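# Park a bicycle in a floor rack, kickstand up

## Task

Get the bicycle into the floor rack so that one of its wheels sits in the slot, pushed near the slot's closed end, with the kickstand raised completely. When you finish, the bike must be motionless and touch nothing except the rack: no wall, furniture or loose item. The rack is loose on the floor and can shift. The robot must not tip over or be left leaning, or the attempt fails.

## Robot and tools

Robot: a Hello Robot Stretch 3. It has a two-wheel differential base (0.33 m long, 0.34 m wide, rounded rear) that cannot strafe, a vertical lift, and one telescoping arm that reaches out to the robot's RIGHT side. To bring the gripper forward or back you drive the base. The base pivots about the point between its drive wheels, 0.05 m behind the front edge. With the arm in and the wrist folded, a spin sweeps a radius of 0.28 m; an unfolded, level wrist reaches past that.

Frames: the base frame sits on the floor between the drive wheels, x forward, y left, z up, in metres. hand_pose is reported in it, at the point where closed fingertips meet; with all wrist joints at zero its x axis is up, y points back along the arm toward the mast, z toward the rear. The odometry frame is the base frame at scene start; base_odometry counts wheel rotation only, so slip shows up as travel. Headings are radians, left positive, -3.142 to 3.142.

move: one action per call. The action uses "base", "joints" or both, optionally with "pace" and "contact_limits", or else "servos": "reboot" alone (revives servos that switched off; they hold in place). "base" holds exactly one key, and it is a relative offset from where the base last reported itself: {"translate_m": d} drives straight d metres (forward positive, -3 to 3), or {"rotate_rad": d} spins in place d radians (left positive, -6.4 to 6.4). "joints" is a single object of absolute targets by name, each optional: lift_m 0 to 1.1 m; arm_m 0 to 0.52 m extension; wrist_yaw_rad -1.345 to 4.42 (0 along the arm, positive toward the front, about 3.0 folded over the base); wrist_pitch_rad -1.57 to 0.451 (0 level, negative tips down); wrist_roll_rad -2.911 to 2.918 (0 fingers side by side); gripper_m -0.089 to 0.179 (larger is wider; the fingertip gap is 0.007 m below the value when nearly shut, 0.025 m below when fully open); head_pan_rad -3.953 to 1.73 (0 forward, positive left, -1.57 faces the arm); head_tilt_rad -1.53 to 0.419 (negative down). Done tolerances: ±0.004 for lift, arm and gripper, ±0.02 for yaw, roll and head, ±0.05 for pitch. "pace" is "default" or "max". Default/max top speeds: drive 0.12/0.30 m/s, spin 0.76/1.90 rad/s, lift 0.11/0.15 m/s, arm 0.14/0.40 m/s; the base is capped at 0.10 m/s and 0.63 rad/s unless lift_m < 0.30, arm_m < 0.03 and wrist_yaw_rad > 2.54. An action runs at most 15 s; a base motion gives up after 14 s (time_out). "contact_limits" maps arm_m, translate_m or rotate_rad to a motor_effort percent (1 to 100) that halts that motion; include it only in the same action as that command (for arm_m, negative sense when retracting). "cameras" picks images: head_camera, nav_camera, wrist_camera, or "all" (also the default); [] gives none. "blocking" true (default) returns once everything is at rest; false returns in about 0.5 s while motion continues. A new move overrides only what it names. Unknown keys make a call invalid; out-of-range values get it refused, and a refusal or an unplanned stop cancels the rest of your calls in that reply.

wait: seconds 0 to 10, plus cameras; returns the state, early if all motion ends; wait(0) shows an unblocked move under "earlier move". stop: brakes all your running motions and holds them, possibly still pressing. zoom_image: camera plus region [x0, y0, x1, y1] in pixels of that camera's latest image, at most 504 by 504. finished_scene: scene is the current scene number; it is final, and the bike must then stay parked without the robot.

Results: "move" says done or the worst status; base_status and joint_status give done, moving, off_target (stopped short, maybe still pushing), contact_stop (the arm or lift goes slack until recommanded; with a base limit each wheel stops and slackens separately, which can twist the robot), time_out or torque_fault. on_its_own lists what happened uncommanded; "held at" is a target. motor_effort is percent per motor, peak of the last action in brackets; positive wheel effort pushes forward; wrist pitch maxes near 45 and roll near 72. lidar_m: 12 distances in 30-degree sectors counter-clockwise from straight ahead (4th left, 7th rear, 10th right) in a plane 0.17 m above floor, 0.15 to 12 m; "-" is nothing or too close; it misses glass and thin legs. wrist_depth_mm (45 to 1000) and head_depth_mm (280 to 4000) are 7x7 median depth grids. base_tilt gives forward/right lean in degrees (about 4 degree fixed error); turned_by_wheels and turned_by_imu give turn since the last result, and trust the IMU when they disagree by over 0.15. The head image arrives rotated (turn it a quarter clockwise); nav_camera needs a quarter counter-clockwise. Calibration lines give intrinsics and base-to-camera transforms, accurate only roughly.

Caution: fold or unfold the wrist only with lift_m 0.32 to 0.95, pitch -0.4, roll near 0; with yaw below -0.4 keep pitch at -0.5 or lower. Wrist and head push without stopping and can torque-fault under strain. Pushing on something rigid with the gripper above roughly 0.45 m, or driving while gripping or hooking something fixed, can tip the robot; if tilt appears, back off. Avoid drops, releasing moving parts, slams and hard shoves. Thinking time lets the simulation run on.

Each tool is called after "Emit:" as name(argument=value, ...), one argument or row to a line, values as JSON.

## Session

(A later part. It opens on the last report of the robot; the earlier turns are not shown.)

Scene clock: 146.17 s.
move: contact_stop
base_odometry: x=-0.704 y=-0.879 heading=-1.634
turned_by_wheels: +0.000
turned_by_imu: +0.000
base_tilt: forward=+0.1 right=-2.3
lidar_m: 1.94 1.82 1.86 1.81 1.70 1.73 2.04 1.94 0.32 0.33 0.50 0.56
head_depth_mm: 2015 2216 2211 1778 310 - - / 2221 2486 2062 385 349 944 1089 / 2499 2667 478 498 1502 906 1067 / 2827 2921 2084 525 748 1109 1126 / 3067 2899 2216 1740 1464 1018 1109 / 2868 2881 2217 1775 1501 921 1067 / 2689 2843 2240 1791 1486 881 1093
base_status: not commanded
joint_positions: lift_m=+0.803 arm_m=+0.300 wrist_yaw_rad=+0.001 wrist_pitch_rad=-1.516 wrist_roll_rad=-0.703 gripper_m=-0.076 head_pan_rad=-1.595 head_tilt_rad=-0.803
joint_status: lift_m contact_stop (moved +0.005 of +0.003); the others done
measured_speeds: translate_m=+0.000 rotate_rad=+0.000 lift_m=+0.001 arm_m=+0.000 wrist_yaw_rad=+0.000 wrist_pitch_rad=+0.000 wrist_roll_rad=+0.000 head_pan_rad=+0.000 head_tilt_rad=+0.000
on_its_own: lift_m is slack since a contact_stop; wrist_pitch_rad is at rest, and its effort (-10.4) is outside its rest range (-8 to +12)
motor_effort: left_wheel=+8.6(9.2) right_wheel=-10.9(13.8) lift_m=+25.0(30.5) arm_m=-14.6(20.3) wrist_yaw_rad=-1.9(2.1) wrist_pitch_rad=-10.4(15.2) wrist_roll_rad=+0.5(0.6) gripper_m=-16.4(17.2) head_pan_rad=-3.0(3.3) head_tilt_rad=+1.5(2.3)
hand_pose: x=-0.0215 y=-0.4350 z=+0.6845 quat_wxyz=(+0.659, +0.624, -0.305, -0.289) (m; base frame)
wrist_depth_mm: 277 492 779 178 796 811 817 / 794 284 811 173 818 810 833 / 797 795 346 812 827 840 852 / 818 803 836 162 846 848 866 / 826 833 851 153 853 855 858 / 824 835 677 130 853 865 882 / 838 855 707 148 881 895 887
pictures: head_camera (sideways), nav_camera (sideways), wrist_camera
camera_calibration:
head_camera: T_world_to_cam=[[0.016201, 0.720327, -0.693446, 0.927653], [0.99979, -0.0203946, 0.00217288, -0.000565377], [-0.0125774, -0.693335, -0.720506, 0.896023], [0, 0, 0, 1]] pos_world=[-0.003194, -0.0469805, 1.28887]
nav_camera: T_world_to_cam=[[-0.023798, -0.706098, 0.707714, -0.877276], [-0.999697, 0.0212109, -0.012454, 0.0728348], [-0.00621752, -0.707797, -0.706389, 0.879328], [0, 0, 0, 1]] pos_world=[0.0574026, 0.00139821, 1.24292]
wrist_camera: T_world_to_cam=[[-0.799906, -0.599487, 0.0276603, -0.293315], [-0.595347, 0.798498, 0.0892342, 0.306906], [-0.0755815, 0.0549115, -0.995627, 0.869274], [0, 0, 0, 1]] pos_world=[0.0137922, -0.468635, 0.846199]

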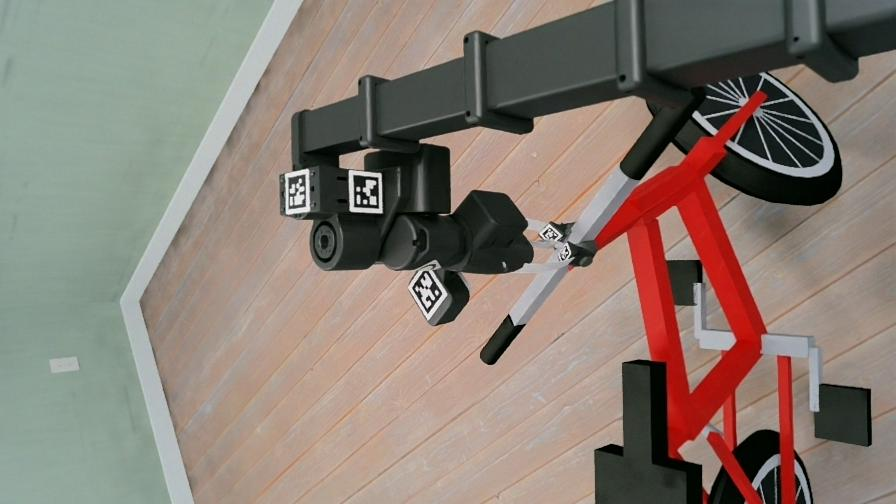

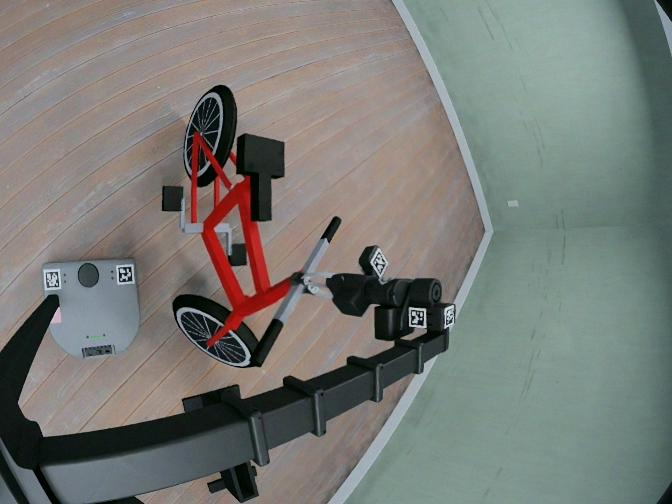

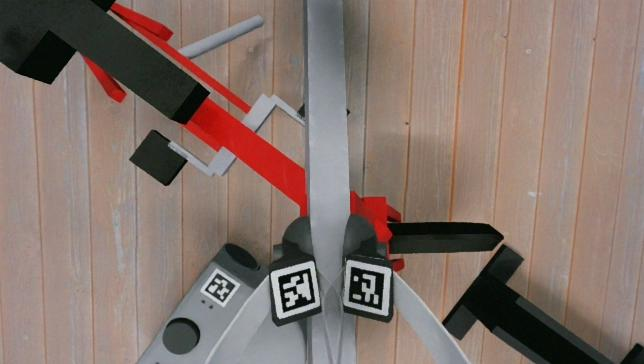

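Emit:
move(
  joints={"arm_m": 0.272, "lift_m": 0.805},
)

Scene clock: 147.43 s.
move: done
base_odometry: x=-0.704 y=-0.879 heading=-1.634
turned_by_wheels: +0.000
turned_by_imu: +0.000
base_tilt: forward=+0.1 right=-2.3
lidar_m: 1.94 1.82 1.85 1.82 1.71 1.74 2.05 1.94 0.31 0.34 0.49 0.55
head_depth_mm: 2025 2213 2202 1787 315 - - / 2235 2459 2133 386 363 875 1088 / 2517 2672 456 470 1456 853 1074 / 2828 2885 2199 483 654 938 1129 / 3068 2898 2206 1773 1450 992 1109 / 2849 2918 2229 1778 1498 836 1071 / 2706 2832 2203 1785 1507 783 1072
base_status: not commanded
joint_positions: lift_m=+0.805 arm_m=+0.272 wrist_yaw_rad=+0.001 wrist_pitch_rad=-1.535 wrist_roll_rad=-0.703 gripper_m=-0.076 head_pan_rad=-1.595 head_tilt_rad=-0.803
joint_status: all done
measured_speeds: all 0
motor_effort: left_wheel=+8.0(8.8) right_wheel=-8.8(10.9) lift_m=+22.4(31.4) arm_m=-13.9(18.7) wrist_yaw_rad=-1.4(2.0) wrist_pitch_rad=-6.9(10.5) wrist_roll_rad=+0.3(0.6) gripper_m=-16.6(17.0) head_pan_rad=-2.0(3.0) head_tilt_rad=+1.3(2.2)
hand_pose: x=-0.0215 y=-0.4021 z=+0.6868 quat_wxyz=(+0.653, +0.630, -0.302, -0.292) (m; base frame)
wrist_depth_mm: 278 282 798 172 804 802 800 / 806 287 807 167 806 821 816 / 817 811 342 826 830 834 843 / 825 817 820 160 837 837 858 / 835 840 850 151 517 869 864 / 852 874 691 130 875 873 891 / 867 868 708 149 889 878 894
pictures: head_camera (sideways), nav_camera (sideways), wrist_camera
camera_calibration:
head_camera: T_world_to_cam=[[0.0162008, 0.720327, -0.693446, 0.927653], [0.99979, -0.0203944, 0.00217288, -0.000565377], [-0.0125772, -0.693335, -0.720506, 0.896023], [0, 0, 0, 1]] pos_world=[-0.00319399, -0.0469806, 1.28887]
nav_camera: T_world_to_cam=[[-0.0237978, -0.706098, 0.707714, -0.877276], [-0.999697, 0.0212106, -0.012454, 0.0728348], [-0.00621736, -0.707797, -0.706389, 0.879328], [0, 0, 0, 1]] pos_world=[0.0574026, 0.00139822, 1.24292]
wrist_camera: T_world_to_cam=[[-0.800152, -0.59958, 0.0161161, -0.265747], [-0.595019, 0.796876, 0.104598, 0.2692], [-0.0755575, 0.0741049, -0.994384, 0.87658], [0, 0, 0, 1]] pos_world=[0.0137728, -0.438815, 0.847783]

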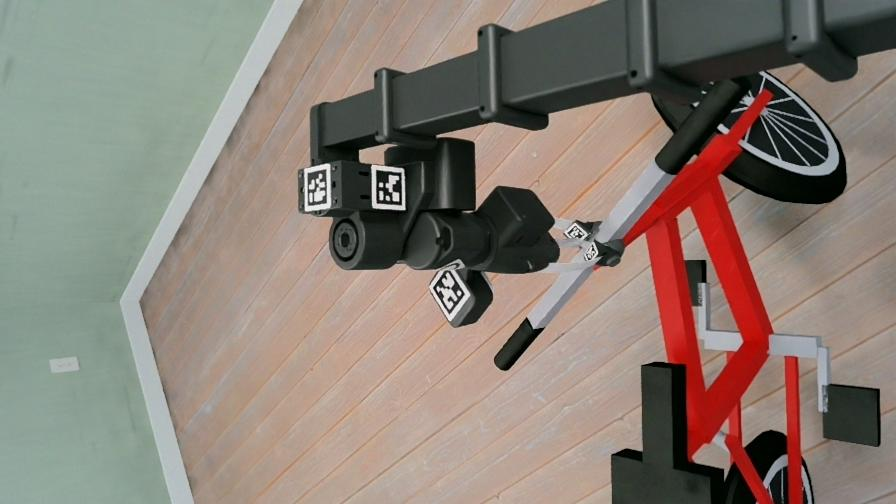

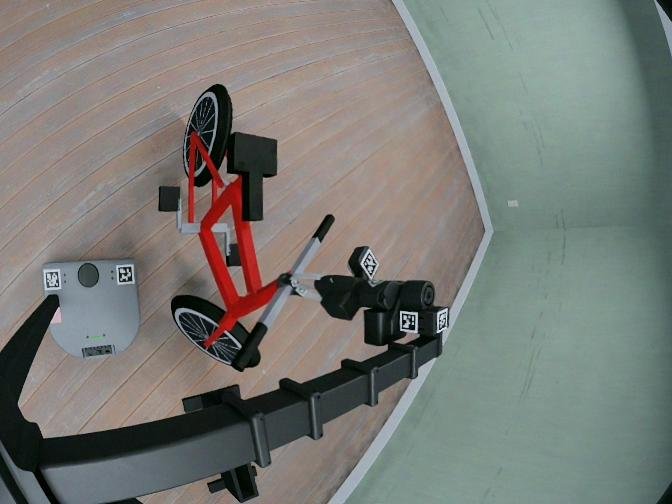

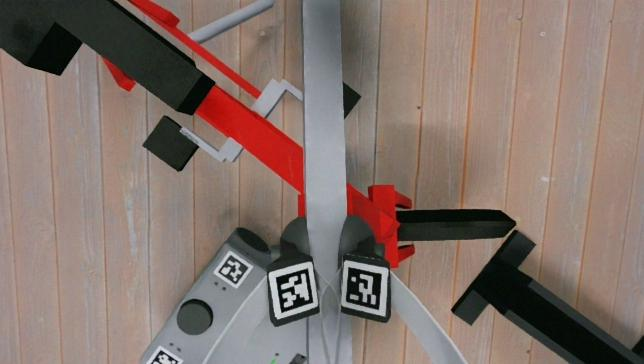

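Emit:
move(
  joints={"head_pan_rad": -1.9, "head_tilt_rad": -0.8},
)

Scene clock: 148.73 s.
move: done
base_odometry: x=-0.704 y=-0.879 heading=-1.634
turned_by_wheels: +0.000
turned_by_imu: +0.000
base_tilt: forward=+0.2 right=-2.4
lidar_m: 1.94 1.82 1.85 1.81 1.71 1.73 2.05 1.94 0.31 0.34 0.49 0.55
head_depth_mm: 1709 1907 2091 1788 1499 1260 - / 1820 2038 2165 1790 1482 - - / 1947 2216 2232 1764 308 546 1113 / 2103 2389 2200 382 1432 894 1065 / 2231 2563 474 467 1420 900 1133 / 2464 2769 2129 460 684 1058 1066 / 2661 2894 2202 1788 1460 1213 1071
base_status: not commanded
joint_positions: lift_m=+0.805 arm_m=+0.272 wrist_yaw_rad=+0.001 wrist_pitch_rad=-1.535 wrist_roll_rad=-0.703 gripper_m=-0.076 head_pan_rad=-1.895 head_tilt_rad=-0.803
joint_status: all done
measured_speeds: all 0
motor_effort: left_wheel=+8.1(8.5) right_wheel=-8.8(9.1) lift_m=+18.3(19.2) arm_m=-13.3(13.8) wrist_yaw_rad=-1.6(2.4) wrist_pitch_rad=-6.9(7.0) wrist_roll_rad=+0.3(0.4) gripper_m=-16.7(17.0) head_pan_rad=-1.9(3.3) head_tilt_rad=+0.3(2.5)
hand_pose: x=-0.0215 y=-0.4021 z=+0.6868 quat_wxyz=(+0.653, +0.630, -0.302, -0.292) (m; base frame)
wrist_depth_mm: 278 279 776 172 803 804 807 / 791 285 794 166 810 824 823 / 814 809 339 818 823 840 818 / 842 824 835 160 841 842 862 / 830 840 832 151 518 857 868 / 851 851 699 130 874 867 890 / 867 866 719 148 869 897 891
pictures: head_camera (sideways), nav_camera (sideways), wrist_camera
camera_calibration:
head_camera: T_world_to_cam=[[0.227992, 0.683486, -0.693446, 0.926361], [0.949273, -0.314447, 0.00217288, -0.000257222], [-0.216567, -0.658765, -0.720505, 0.897267], [0, 0, 0, 1]] pos_world=[-0.0166406, -0.0421475, 1.28887]
nav_camera: T_world_to_cam=[[-0.231053, -0.667649, 0.707714, -0.876011], [-0.948944, 0.315199, -0.012454, 0.0725252], [-0.214756, -0.674459, -0.706389, 0.8806], [0, 0, 0, 1]] pos_world=[0.0555316, -0.0137994, 1.24292]
wrist_camera: T_world_to_cam=[[-0.800152, -0.599581, 0.0161161, -0.265747], [-0.595019, 0.796876, 0.104598, 0.269201], [-0.0755575, 0.0741049, -0.994384, 0.87657], [0, 0, 0, 1]] pos_world=[0.0137728, -0.438815, 0.847772]

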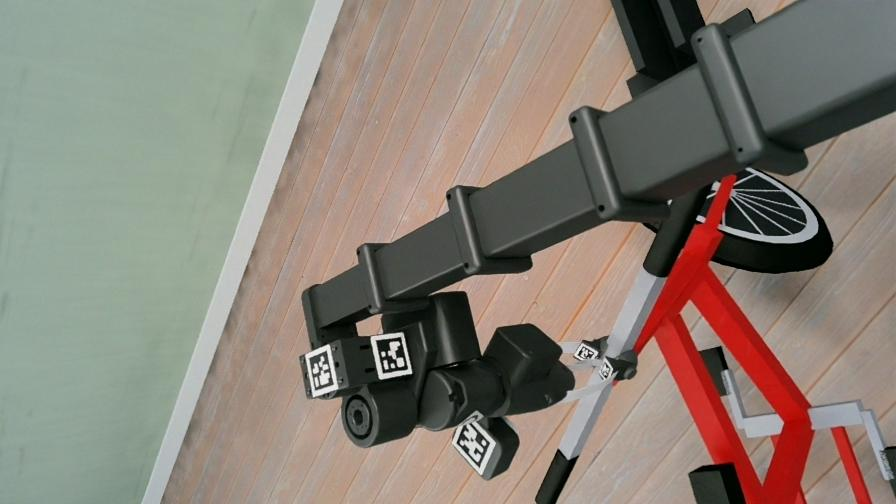

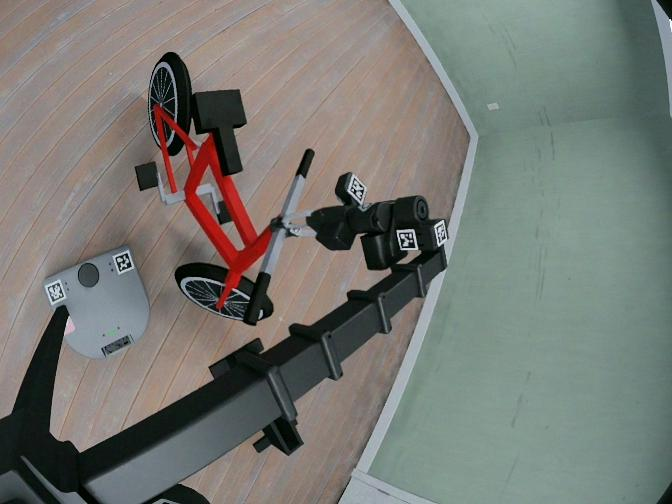

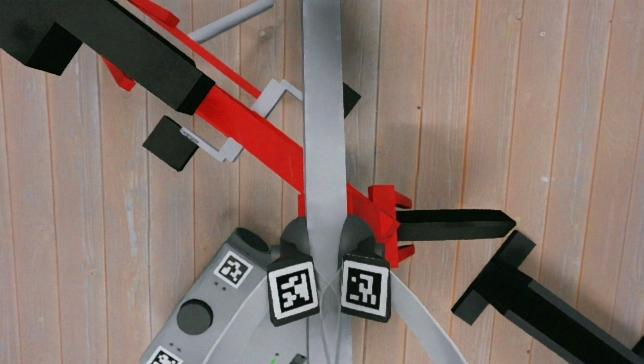

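Emit:
move(
  base={"translate_m": -0.04},
  joints={"wrist_roll_rad": -0.2, "arm_m": 0.277, "head_pan_rad": -1.6},
)

Scene clock: 150.73 s.
move: off_target
base_odometry: x=-0.702 y=-0.839 heading=-1.634
turned_by_wheels: +0.000
turned_by_imu: +0.001
base_tilt: forward=+0.1 right=-2.3
lidar_m: 1.97 1.85 1.89 1.79 1.69 1.71 2.01 1.90 0.34 0.34 0.49 0.55
head_depth_mm: 1970 2169 2230 1761 316 - - / 2194 2438 2216 381 339 554 1104 / 2433 2690 464 467 1500 885 1073 / 2770 2908 2222 482 658 948 1132 / 3088 2916 2205 1787 1458 996 1107 / 2900 2964 2217 1785 1495 873 1069 / 2730 2859 2211 1785 1489 786 1091
base_status: done
joint_positions: lift_m=+0.805 arm_m=+0.277 wrist_yaw_rad=+0.007 wrist_pitch_rad=-1.551 wrist_roll_rad=-0.224 gripper_m=-0.076 head_pan_rad=-1.605 head_tilt_rad=-0.803
joint_status: wrist_roll_rad off_target (ended at -0.224, target -0.200); the others done
measured_speeds: all 0
motor_effort: left_wheel=+1.5(4.9) right_wheel=-9.0(17.1) lift_m=+25.1(25.4) arm_m=+13.0(14.8) wrist_yaw_rad=-6.5(7.1) wrist_pitch_rad=-3.9(6.9) wrist_roll_rad=+7.4(7.6) gripper_m=-16.9(17.7) head_pan_rad=+2.2(4.3) head_tilt_rad=+2.1(2.1)
hand_pose: x=-0.0217 y=-0.4029 z=+0.6871 quat_wxyz=(+0.560, +0.549, -0.443, -0.435) (m; base frame)
wrist_depth_mm: 792 793 791 783 795 801 775 / 793 817 164 799 799 810 801 / 293 325 162 818 800 823 817 / 324 331 355 186 431 845 814 / 857 839 854 153 840 866 827 / 859 857 866 130 875 865 865 / 892 879 125 150 726 882 887
pictures: head_camera (sideways), nav_camera (sideways), wrist_camera
camera_calibration:
head_camera: T_world_to_cam=[[0.0233957, 0.720129, -0.693446, 0.927609], [0.999536, -0.0303807, 0.00217288, -0.000563829], [-0.0195026, -0.693175, -0.720505, 0.896065], [0, 0, 0, 1]] pos_world=[-0.00366283, -0.0468854, 1.28887]
nav_camera: T_world_to_cam=[[-0.0308502, -0.705825, 0.707714, -0.877233], [-0.999436, 0.031196, -0.012454, 0.0728332], [-0.0132876, -0.707699, -0.706389, 0.879371], [0, 0, 0, 1]] pos_world=[0.057414, 0.000885658, 1.24292]
wrist_camera: T_world_to_cam=[[-0.985411, -0.170187, -0.00151915, -0.0853209], [-0.169255, 0.979, 0.113628, 0.346125], [-0.0178508, 0.112228, -0.993522, 0.892907], [0, 0, 0, 1]] pos_world=[-0.00955366, -0.453586, 0.847664]

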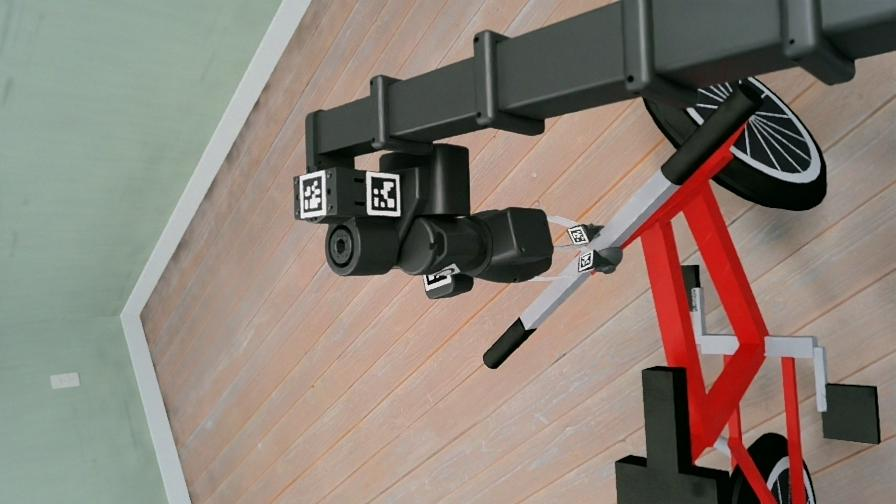

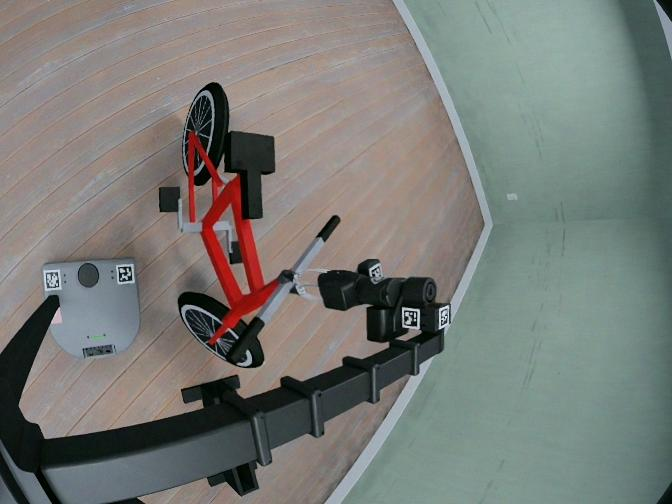

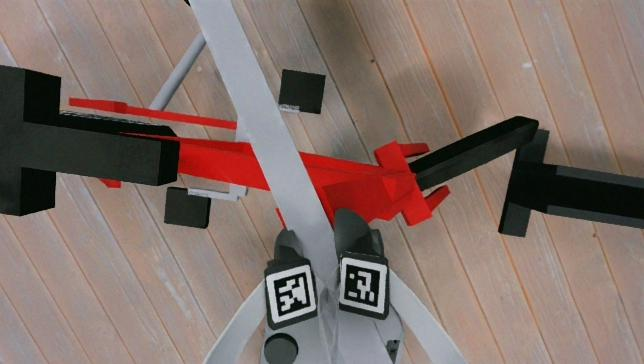

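Emit:
move(
  joints={"gripper_m": -0.087},
  cameras=[],
)

Emit:
move(
  base={"translate_m": 0.06},
  joints={"wrist_roll_rad": 0.0},
)

Scene clock: 151.63 s.
move: done
base_odometry: x=-0.702 y=-0.839 heading=-1.634
turned_by_wheels: +0.000
turned_by_imu: +0.000
base_tilt: forward=+0.1 right=-2.3
lidar_m: 1.98 1.86 1.90 1.79 1.69 1.71 2.01 1.90 0.34 0.34 0.49 0.55
head_depth_mm: 1982 2170 2215 1776 315 - - / 2168 2398 2196 381 339 554 1103 / 2397 2668 464 467 1492 879 1081 / 2737 2852 2203 481 658 954 1124 / 3054 2910 2216 1773 1455 990 1105 / 2890 2900 2213 1781 1492 869 1071 / 2725 2879 2206 1795 1496 784 1091
base_status: not commanded
joint_positions: lift_m=+0.805 arm_m=+0.277 wrist_yaw_rad=+0.007 wrist_pitch_rad=-1.551 wrist_roll_rad=-0.224 gripper_m=-0.086 head_pan_rad=-1.605 head_tilt_rad=-0.803
joint_status: all done
measured_speeds: all 0
motor_effort: left_wheel=+1.0(1.8) right_wheel=-8.9(9.0) lift_m=+24.2(25.2) arm_m=+13.3(13.5) wrist_yaw_rad=-6.2(7.1) wrist_pitch_rad=-3.9(4.0) wrist_roll_rad=+7.5(7.5) gripper_m=-31.0(75.8) head_pan_rad=+2.1(3.2) head_tilt_rad=+1.1(2.1)
hand_pose: x=-0.0217 y=-0.4029 z=+0.6871 quat_wxyz=(+0.560, +0.549, -0.443, -0.435) (m; base frame)
wrist_depth_mm: 789 777 806 789 801 781 781 / 797 801 164 798 826 791 813 / 293 324 162 814 803 813 830 / 325 331 351 185 429 829 823 / 854 839 845 153 856 866 853 / 864 868 871 130 864 865 877 / 899 891 125 150 718 875 898
pictures: none
No camera images: "cameras" was empty.

Scene clock: 153.33 s.
move: done
base_odometry: x=-0.706 y=-0.899 heading=-1.634
turned_by_wheels: +0.000
turned_by_imu: +0.000
base_tilt: forward=+0.1 right=-2.3
lidar_m: 1.92 1.81 1.84 1.83 1.72 1.74 2.06 1.96 0.34 0.34 0.49 0.55
head_depth_mm: 2014 2234 2218 1804 315 - - / 2223 2443 2199 382 340 943 1083 / 2467 2687 463 467 1495 827 1077 / 2804 2953 2189 482 662 938 1126 / 3078 2913 2214 1794 1495 990 1112 / 2901 2869 2245 1783 1492 847 1071 / 2710 2805 2224 1787 1492 825 1065
base_status: done
joint_positions: lift_m=+0.805 arm_m=+0.277 wrist_yaw_rad=+0.005 wrist_pitch_rad=-1.543 wrist_roll_rad=-0.013 gripper_m=-0.083 head_pan_rad=-1.605 head_tilt_rad=-0.803
joint_status: all done
measured_speeds: all 0
motor_effort: left_wheel=+7.4(11.3) right_wheel=-2.1(9.9) lift_m=+23.3(24.6) arm_m=+11.6(13.3) wrist_yaw_rad=-4.4(11.4) wrist_pitch_rad=-5.1(5.5) wrist_roll_rad=+3.7(12.7) gripper_m=-19.0(31.1) head_pan_rad=+2.5(3.4) head_tilt_rad=+1.3(2.4)
hand_pose: x=-0.0217 y=-0.4049 z=+0.6869 quat_wxyz=(+0.511, +0.498, -0.502, -0.489) (m; base frame)
wrist_depth_mm: 810 788 164 787 794 792 785 / 820 802 162 821 805 788 802 / 819 821 821 815 808 818 - / 300 300 348 170 432 816 840 / 318 860 650 151 857 859 862 / 889 844 862 131 849 860 872 / 888 903 883 152 716 880 881
pictures: head_camera (sideways), nav_camera (sideways), wrist_camera
camera_calibration:
head_camera: T_world_to_cam=[[0.0233734, 0.72013, -0.693446, 0.927609], [0.999537, -0.0303498, 0.00217288, -0.000563835], [-0.0194812, -0.693176, -0.720505, 0.896065], [0, 0, 0, 1]] pos_world=[-0.00366139, -0.0468857, 1.28887]
nav_camera: T_world_to_cam=[[-0.0308284, -0.705826, 0.707714, -0.877233], [-0.999437, 0.0311651, -0.012454, 0.0728332], [-0.0132657, -0.7077, -0.706389, 0.879371], [0, 0, 0, 1]] pos_world=[0.057414, 0.000887243, 1.24292]
wrist_camera: T_world_to_cam=[[-0.9991, 0.042016, -0.00581156, 0.00293013], [0.0411706, 0.993577, 0.105406, 0.36422], [0.010203, 0.105072, -0.994412, 0.891313], [0, 0, 0, 1]] pos_world=[-0.0211617, -0.455655, 0.847959]

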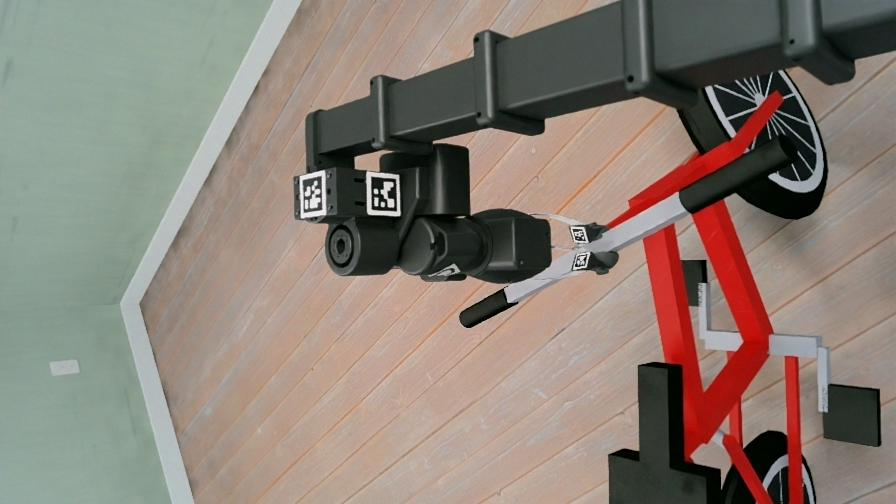

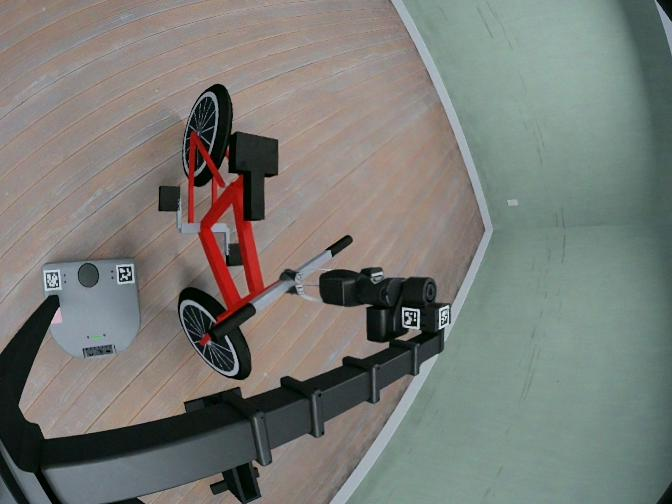

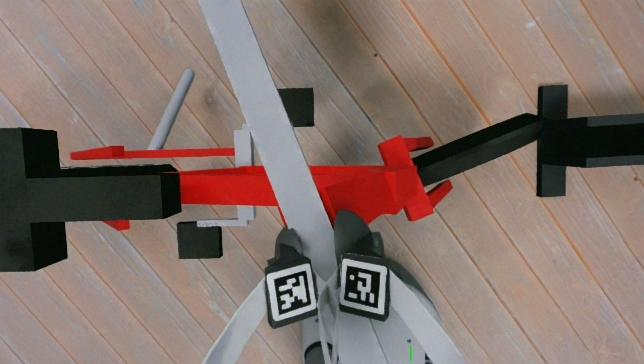

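Emit:
move(
)

Scene clock: 153.80 s.
base_odometry: x=-0.706 y=-0.899 heading=-1.634
turned_by_wheels: +0.000
turned_by_imu: +0.000
base_tilt: forward=+0.1 right=-2.3
lidar_m: 1.92 1.80 1.84 1.83 1.72 1.74 2.06 1.95 0.34 0.34 0.49 0.55
head_depth_mm: 1997 2243 2193 1791 315 - - / 2239 2443 2228 382 340 945 1088 / 2472 2677 464 468 1497 828 1064 / 2779 2942 2212 482 661 941 1119 / 3010 2920 2225 1794 1495 994 1104 / 2864 2922 2218 1789 1490 845 1069 / 2714 2856 2220 1784 1489 824 1075
base_status: done
joint_positions: lift_m=+0.805 arm_m=+0.277 wrist_yaw_rad=+0.005 wrist_pitch_rad=-1.543 wrist_roll_rad=-0.013 gripper_m=-0.083 head_pan_rad=-1.605 head_tilt_rad=-0.803
joint_status: all done
measured_speeds: all 0
motor_effort: left_wheel=+7.2(11.3) right_wheel=-2.2(9.9) lift_m=+23.0(24.6) arm_m=+10.7(13.3) wrist_yaw_rad=-4.9(11.4) wrist_pitch_rad=-5.1(5.5) wrist_roll_rad=+3.7(12.7) gripper_m=-19.1(31.1) head_pan_rad=+2.5(3.4) head_tilt_rad=+0.7(2.4)
hand_pose: x=-0.0217 y=-0.4049 z=+0.6869 quat_wxyz=(+0.511, +0.498, -0.502, -0.489) (m; base frame)
wrist_depth_mm: 789 786 164 788 791 804 803 / 818 794 161 810 791 806 805 / 830 818 831 809 813 802 - / 299 299 348 169 429 829 842 / 316 846 638 151 858 839 848 / 873 877 859 131 860 860 870 / 872 884 871 152 722 897 893
pictures: head_camera (sideways), nav_camera (sideways), wrist_camera
camera_calibration:
head_camera: T_world_to_cam=[[0.0233732, 0.720129, -0.693446, 0.927609], [0.999537, -0.0303496, 0.00217288, -0.000563835], [-0.0194811, -0.693176, -0.720505, 0.896065], [0, 0, 0, 1]] pos_world=[-0.00366138, -0.0468857, 1.28887]
nav_camera: T_world_to_cam=[[-0.0308282, -0.705826, 0.707715, -0.877233], [-0.999437, 0.0311649, -0.012454, 0.0728332], [-0.0132655, -0.7077, -0.706389, 0.879371], [0, 0, 0, 1]] pos_world=[0.057414, 0.000887248, 1.24292]
wrist_camera: T_world_to_cam=[[-0.9991, 0.0420168, -0.00581203, 0.0029309], [0.0411714, 0.993578, 0.105396, 0.36423], [0.0102031, 0.105062, -0.994413, 0.89131], [0, 0, 0, 1]] pos_world=[-0.0211617, -0.455656, 0.847959]

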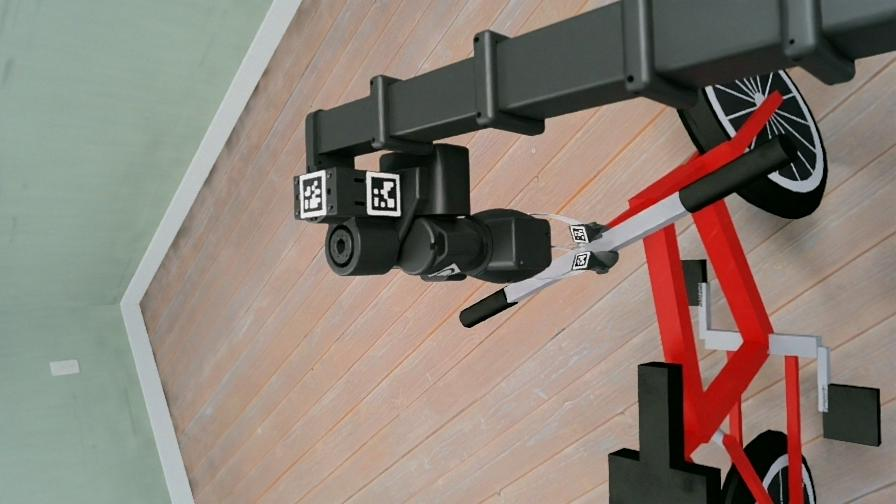

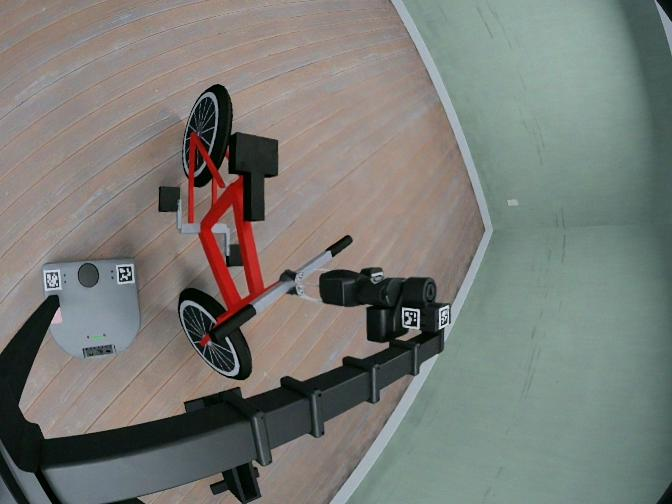

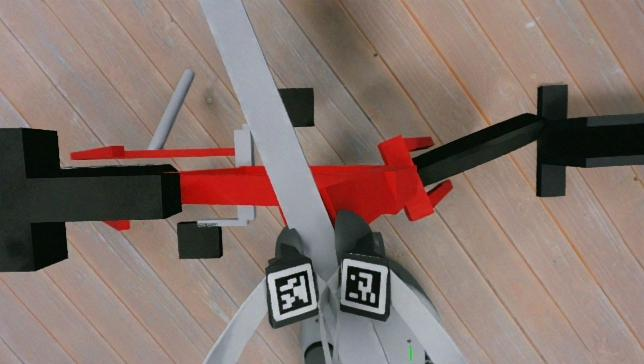

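Emit:
move(
  base={"translate_m": 0.1},
  joints={"wrist_roll_rad": 0.35, "gripper_m": -0.088},
)

Scene clock: 156.10 s.
move: off_target
base_odometry: x=-0.712 y=-0.999 heading=-1.633
turned_by_wheels: +0.000
turned_by_imu: +0.000
base_tilt: forward=+0.1 right=-2.3
lidar_m: 1.83 1.73 1.76 1.88 1.77 1.81 2.15 0.50 0.40 0.40 0.49 0.56
head_depth_mm: 2090 2300 2206 1771 315 - - / 2338 2550 2194 381 341 914 1087 / 2605 2783 464 467 1492 889 1098 / 2923 2912 2205 481 664 813 1102 / 3072 2943 2220 1791 1493 991 1103 / 2822 2892 2195 1774 1494 889 1071 / 2671 2847 2229 1793 1493 828 1086
base_status: done
joint_positions: lift_m=+0.805 arm_m=+0.277 wrist_yaw_rad=+0.005 wrist_pitch_rad=-1.536 wrist_roll_rad=+0.342 gripper_m=-0.084 head_pan_rad=-1.605 head_tilt_rad=-0.803
joint_status: gripper_m off_target (ended at -0.084, target -0.088); the others done
measured_speeds: all 0
motor_effort: left_wheel=+6.4(11.5) right_wheel=-1.5(13.9) lift_m=+22.5(23.3) arm_m=+8.4(10.8) wrist_yaw_rad=-5.0(9.7) wrist_pitch_rad=-6.7(7.8) wrist_roll_rad=+2.1(11.4) gripper_m=-18.8(58.9) head_pan_rad=+3.1(3.3) head_tilt_rad=+1.2(2.5)
hand_pose: x=-0.0217 y=-0.4068 z=+0.6868 quat_wxyz=(+0.416, +0.402, -0.587, -0.567) (m; base frame)
wrist_depth_mm: 799 800 147 800 805 784 794 / 818 817 819 808 811 795 801 / 838 834 829 811 524 807 809 / 852 837 829 154 428 827 833 / 337 651 355 152 835 848 836 / 310 308 653 129 702 846 849 / 314 888 878 159 712 721 860
pictures: head_camera (sideways), nav_camera (sideways), wrist_camera
camera_calibration:
head_camera: T_world_to_cam=[[0.0233685, 0.72013, -0.693446, 0.927609], [0.999537, -0.0303431, 0.00217288, -0.000563837], [-0.0194765, -0.693176, -0.720506, 0.896065], [0, 0, 0, 1]] pos_world=[-0.00366107, -0.0468857, 1.28887]
nav_camera: T_world_to_cam=[[-0.0308236, -0.705826, 0.707714, -0.877233], [-0.999437, 0.0311584, -0.012454, 0.0728332], [-0.0132609, -0.7077, -0.706389, 0.879371], [0, 0, 0, 1]] pos_world=[0.057414, 0.000887599, 1.24292]
wrist_camera: T_world_to_cam=[[-0.921972, 0.386834, -0.0181026, 0.153407], [0.38329, 0.918202, 0.0999729, 0.346678], [0.0552948, 0.0852337, -0.994825, 0.884582], [0, 0, 0, 1]] pos_world=[-0.0403543, -0.45306, 0.848124]

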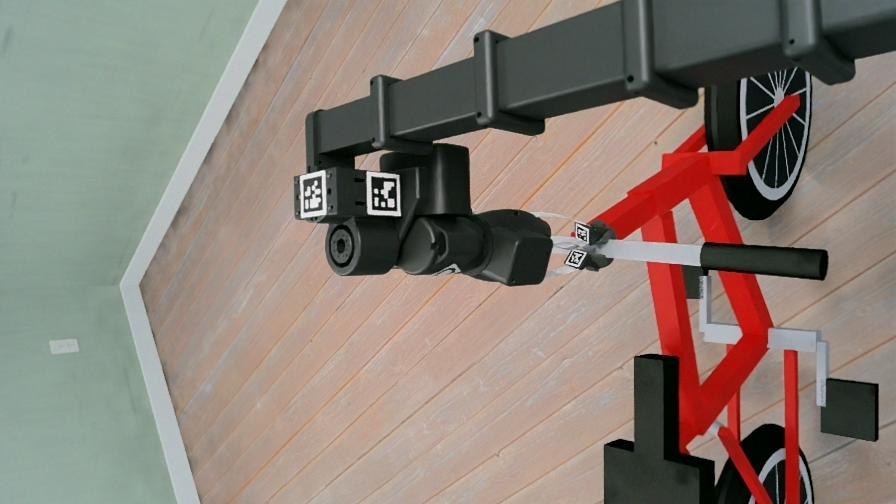

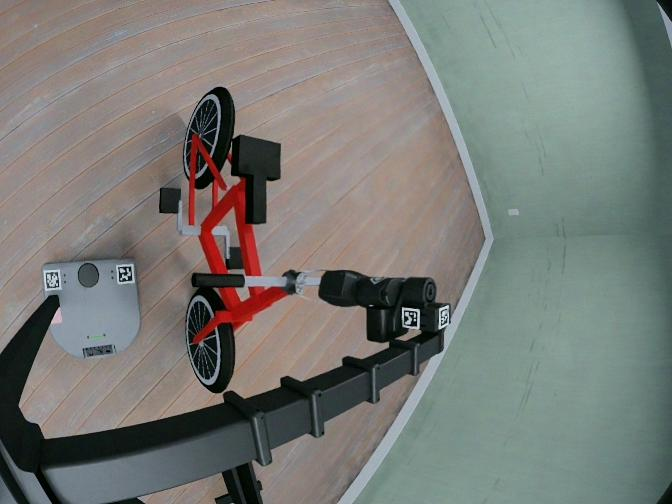

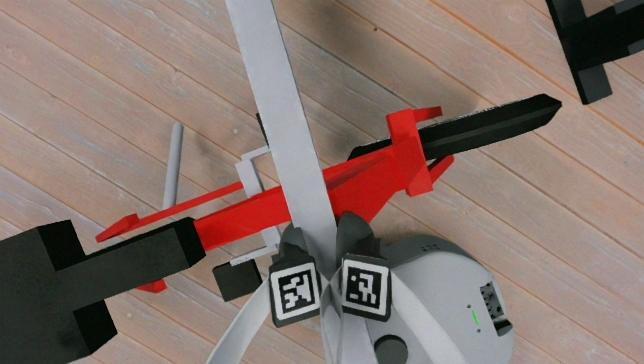

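Emit:
move(
  base={"translate_m": 0.2},
  joints={"wrist_roll_rad": 0.45, "gripper_m": -0.087, "arm_m": 0.29},
)

Scene clock: 159.93 s.
move: off_target
base_odometry: x=-0.724 y=-1.199 heading=-1.633
turned_by_wheels: +0.000
turned_by_imu: +0.000
base_tilt: forward=+0.1 right=-2.3
lidar_m: 1.66 1.56 1.59 2.00 1.89 1.92 2.33 0.52 0.43 0.43 0.49 0.56
head_depth_mm: 2276 2516 2242 1778 315 - - / 2485 2674 2147 381 364 924 1110 / 2785 2905 467 484 1494 932 1122 / 3078 2910 2007 505 706 906 1111 / 2894 2909 2223 1790 1486 1009 1108 / 2700 2884 2216 1799 1488 887 995 / 2537 2715 2210 1789 1492 836 1092
base_status: done
joint_positions: lift_m=+0.805 arm_m=+0.290 wrist_yaw_rad=+0.005 wrist_pitch_rad=-1.540 wrist_roll_rad=+0.441 gripper_m=-0.083 head_pan_rad=-1.605 head_tilt_rad=-0.803
joint_status: gripper_m off_target (ended at -0.083, target -0.087); the others done
measured_speeds: all 0
motor_effort: left_wheel=+5.7(9.5) right_wheel=+0.5(11.2) lift_m=+25.7(29.8) arm_m=+8.6(15.9) wrist_yaw_rad=-4.4(5.2) wrist_pitch_rad=-5.8(7.0) wrist_roll_rad=+2.6(3.6) gripper_m=-17.8(48.2) head_pan_rad=+2.1(3.5) head_tilt_rad=+1.5(2.2)
hand_pose: x=-0.0217 y=-0.4187 z=+0.6868 quat_wxyz=(+0.386, +0.374, -0.605, -0.587) (m; base frame)
wrist_depth_mm: 808 822 142 792 783 802 781 / 804 816 145 802 800 800 796 / 830 836 819 826 445 823 808 / 835 852 854 153 825 826 833 / 857 864 368 151 855 851 849 / 313 312 307 129 707 750 851 / 316 349 877 163 711 723 856
pictures: head_camera (sideways), nav_camera (sideways), wrist_camera
camera_calibration:
head_camera: T_world_to_cam=[[0.0233615, 0.72013, -0.693446, 0.927609], [0.999537, -0.0303333, 0.00217288, -0.000563838], [-0.0194697, -0.693176, -0.720505, 0.896065], [0, 0, 0, 1]] pos_world=[-0.00366061, -0.0468858, 1.28887]
nav_camera: T_world_to_cam=[[-0.0308167, -0.705826, 0.707714, -0.877233], [-0.999437, 0.0311486, -0.012454, 0.0728332], [-0.013254, -0.7077, -0.706389, 0.879371], [0, 0, 0, 1]] pos_world=[0.057414, 0.00088809, 1.24292]
wrist_camera: T_world_to_cam=[[-0.879254, 0.475969, -0.0191069, 0.196928], [0.471647, 0.875492, 0.105181, 0.338026], [0.066791, 0.0834694, -0.994269, 0.884793], [0, 0, 0, 1]] pos_world=[-0.0453754, -0.463524, 0.847932]

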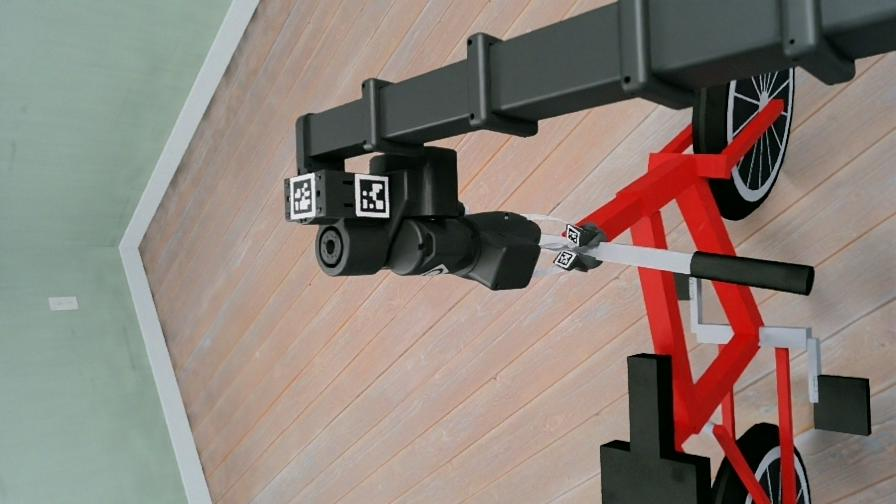

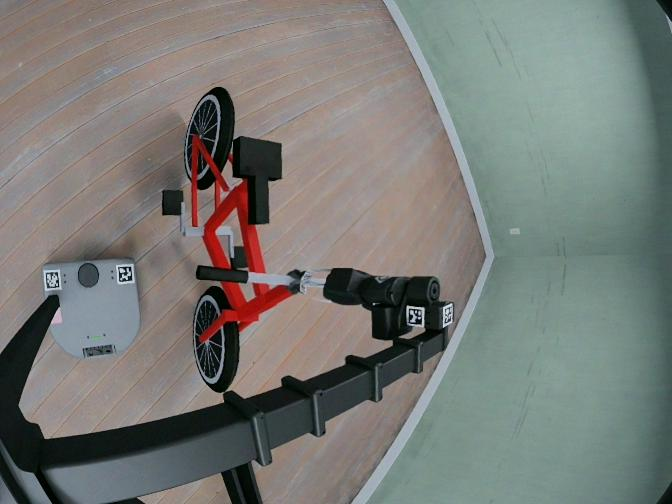

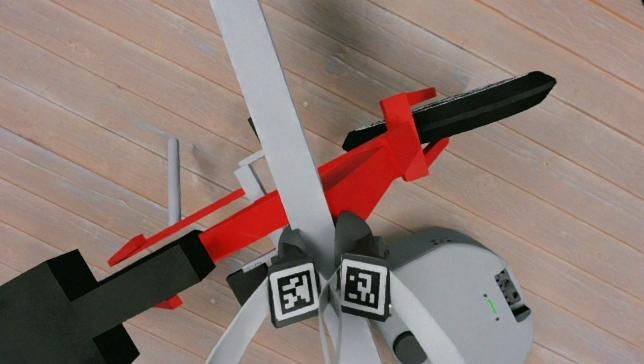

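Emit:
move(
  base={"translate_m": -0.12},
  joints={"wrist_roll_rad": 0.05, "gripper_m": -0.087, "arm_m": 0.297},
)

Scene clock: 162.67 s.
move: off_target
base_odometry: x=-0.717 y=-1.079 heading=-1.633
turned_by_wheels: +0.000
turned_by_imu: +0.000
base_tilt: forward=+0.1 right=-2.4
lidar_m: 1.76 1.66 1.69 1.94 1.82 1.85 2.22 0.53 0.42 0.41 0.49 0.57
head_depth_mm: 2167 2393 2219 1777 315 - - / 2409 2618 2144 382 367 922 1112 / 2669 2789 472 493 1495 933 1109 / 2982 2866 2000 516 739 825 1105 / 3004 2909 2229 1777 1486 1012 1102 / 2763 2918 2225 1804 1495 922 1001 / 2653 2812 2210 1787 1496 857 1088
base_status: done
joint_positions: lift_m=+0.805 arm_m=+0.297 wrist_yaw_rad=+0.000 wrist_pitch_rad=-1.544 wrist_roll_rad=+0.059 gripper_m=-0.083 head_pan_rad=-1.605 head_tilt_rad=-0.803
joint_status: gripper_m off_target (ended at -0.083, target -0.087); the others done
measured_speeds: all 0
motor_effort: left_wheel=-0.6(4.3) right_wheel=-2.9(11.8) lift_m=+18.9(24.6) arm_m=+7.7(15.3) wrist_yaw_rad=+0.3(4.4) wrist_pitch_rad=-5.1(6.1) wrist_roll_rad=-3.6(3.9) gripper_m=-17.3(52.1) head_pan_rad=+1.8(3.5) head_tilt_rad=+1.9(2.6)
hand_pose: x=-0.0216 y=-0.4246 z=+0.6869 quat_wxyz=(+0.491, +0.478, -0.521, -0.508) (m; base frame)
wrist_depth_mm: 802 794 792 147 794 788 795 / 820 804 820 149 798 803 812 / 826 834 820 151 832 805 811 / 315 636 354 153 326 850 833 / 302 310 640 148 846 843 844 / 861 872 631 130 858 863 872 / 890 871 878 161 723 883 868
pictures: head_camera (sideways), nav_camera (sideways), wrist_camera
camera_calibration:
head_camera: T_world_to_cam=[[0.0233617, 0.72013, -0.693446, 0.927609], [0.999537, -0.0303335, 0.00217288, -0.000563839], [-0.0194699, -0.693176, -0.720506, 0.896065], [0, 0, 0, 1]] pos_world=[-0.00366062, -0.0468858, 1.28887]
nav_camera: T_world_to_cam=[[-0.0308169, -0.705826, 0.707714, -0.877233], [-0.999437, 0.0311488, -0.012454, 0.0728332], [-0.0132541, -0.7077, -0.706389, 0.879371], [0, 0, 0, 1]] pos_world=[0.057414, 0.000888091, 1.24292]
wrist_camera: T_world_to_cam=[[-0.992805, 0.119502, -0.00760474, 0.0381163], [0.118022, 0.987281, 0.10652, 0.38204], [0.0202375, 0.104856, -0.994281, 0.893436], [0, 0, 0, 1]] pos_world=[-0.0253278, -0.475418, 0.847922]

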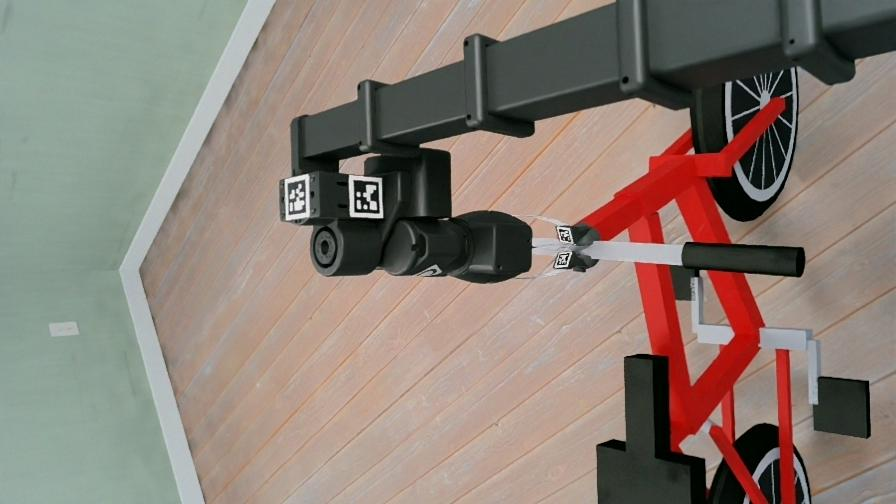

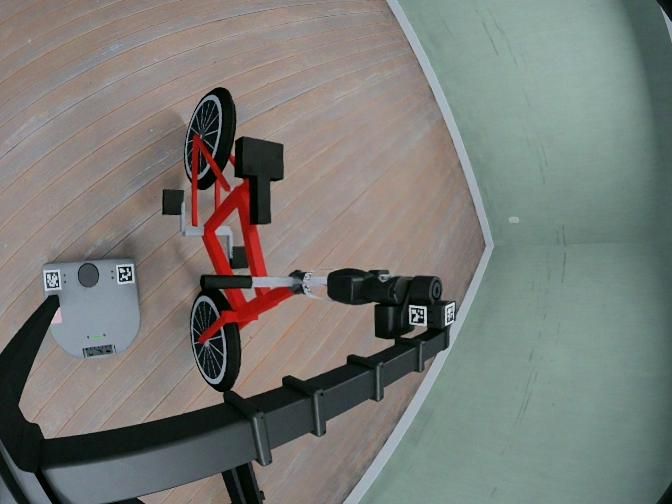

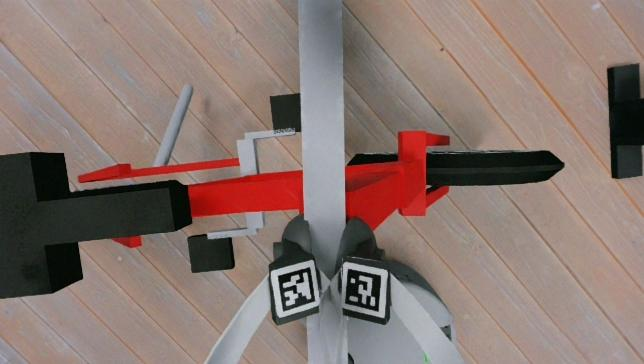

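Emit:
move(
  base={"translate_m": -0.08},
  joints={"wrist_roll_rad": -0.35, "gripper_m": -0.088, "arm_m": 0.3},
  cameras=["head_camera", "wrist_camera"],
)

Scene clock: 164.87 s.
move: off_target
base_odometry: x=-0.712 y=-0.999 heading=-1.633
turned_by_wheels: +0.000
turned_by_imu: +0.000
base_tilt: forward=+0.2 right=-2.3
lidar_m: 1.84 1.72 1.76 1.89 1.77 1.80 2.15 2.04 0.39 0.39 0.50 0.56
head_depth_mm: 2089 2318 2189 1792 315 - - / 2337 2588 2150 382 370 976 1125 / 2580 2788 471 500 1495 848 1111 / 2919 2895 2016 514 709 1103 1132 / 3037 2980 2213 1738 1496 1018 1101 / 2857 2891 2214 1773 1497 896 1006 / 2627 2777 2223 1777 1506 839 1092
base_status: done
joint_positions: lift_m=+0.805 arm_m=+0.300 wrist_yaw_rad=-0.001 wrist_pitch_rad=-1.557 wrist_roll_rad=-0.347 gripper_m=-0.084 head_pan_rad=-1.605 head_tilt_rad=-0.803
joint_status: gripper_m off_target (ended at -0.084, target -0.088); the others done
measured_speeds: all 0
motor_effort: left_wheel=+0.3(4.7) right_wheel=-3.0(16.0) lift_m=+20.7(21.1) arm_m=+4.2(15.5) wrist_yaw_rad=+0.3(6.4) wrist_pitch_rad=-3.0(5.5) wrist_roll_rad=-1.5(9.1) gripper_m=-18.8(58.3) head_pan_rad=+2.5(3.6) head_tilt_rad=+2.1(2.3)
hand_pose: x=-0.0216 y=-0.4244 z=+0.6872 quat_wxyz=(+0.583, +0.575, -0.409, -0.404) (m; base frame)
wrist_depth_mm: 786 791 792 155 789 805 811 / 302 785 827 155 808 799 804 / 291 291 592 155 821 821 811 / 822 836 633 155 437 826 832 / 848 848 831 153 854 853 860 / 871 877 863 130 874 869 864 / 882 896 728 155 876 896 881
pictures: head_camera (sideways), wrist_camera
camera_calibration:
head_camera: T_world_to_cam=[[0.0233518, 0.72013, -0.693446, 0.927609], [0.999538, -0.0303198, 0.00217288, -0.000563842], [-0.0194604, -0.693176, -0.720506, 0.896065], [0, 0, 0, 1]] pos_world=[-0.00365998, -0.046886, 1.28887]
wrist_camera: T_world_to_cam=[[-0.959416, -0.281992, -0.000963016, -0.136088], [-0.280071, 0.952472, 0.119825, 0.349314], [-0.0328725, 0.115232, -0.992795, 0.895892], [0, 0, 0, 1]] pos_world=[-0.00328155, -0.474323, 0.847449]

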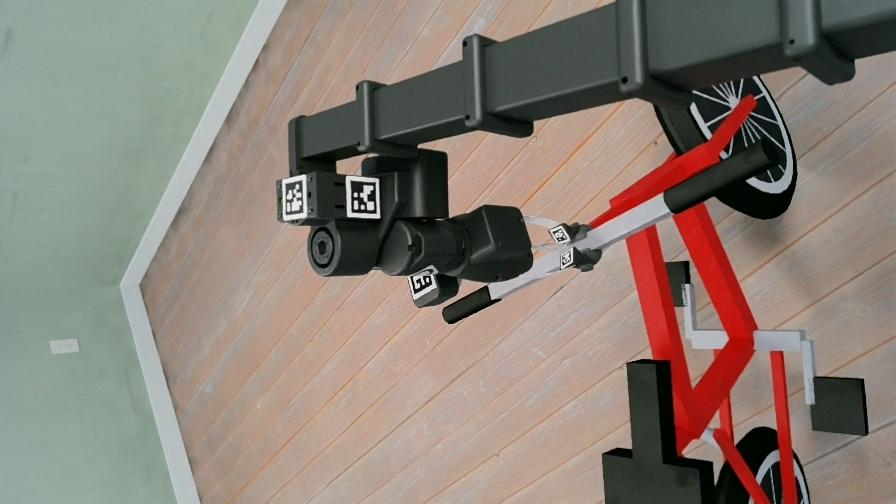

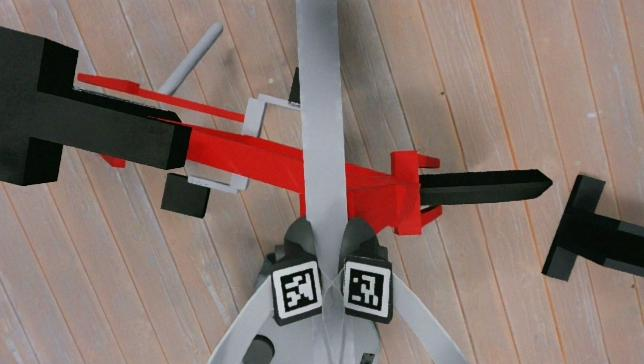

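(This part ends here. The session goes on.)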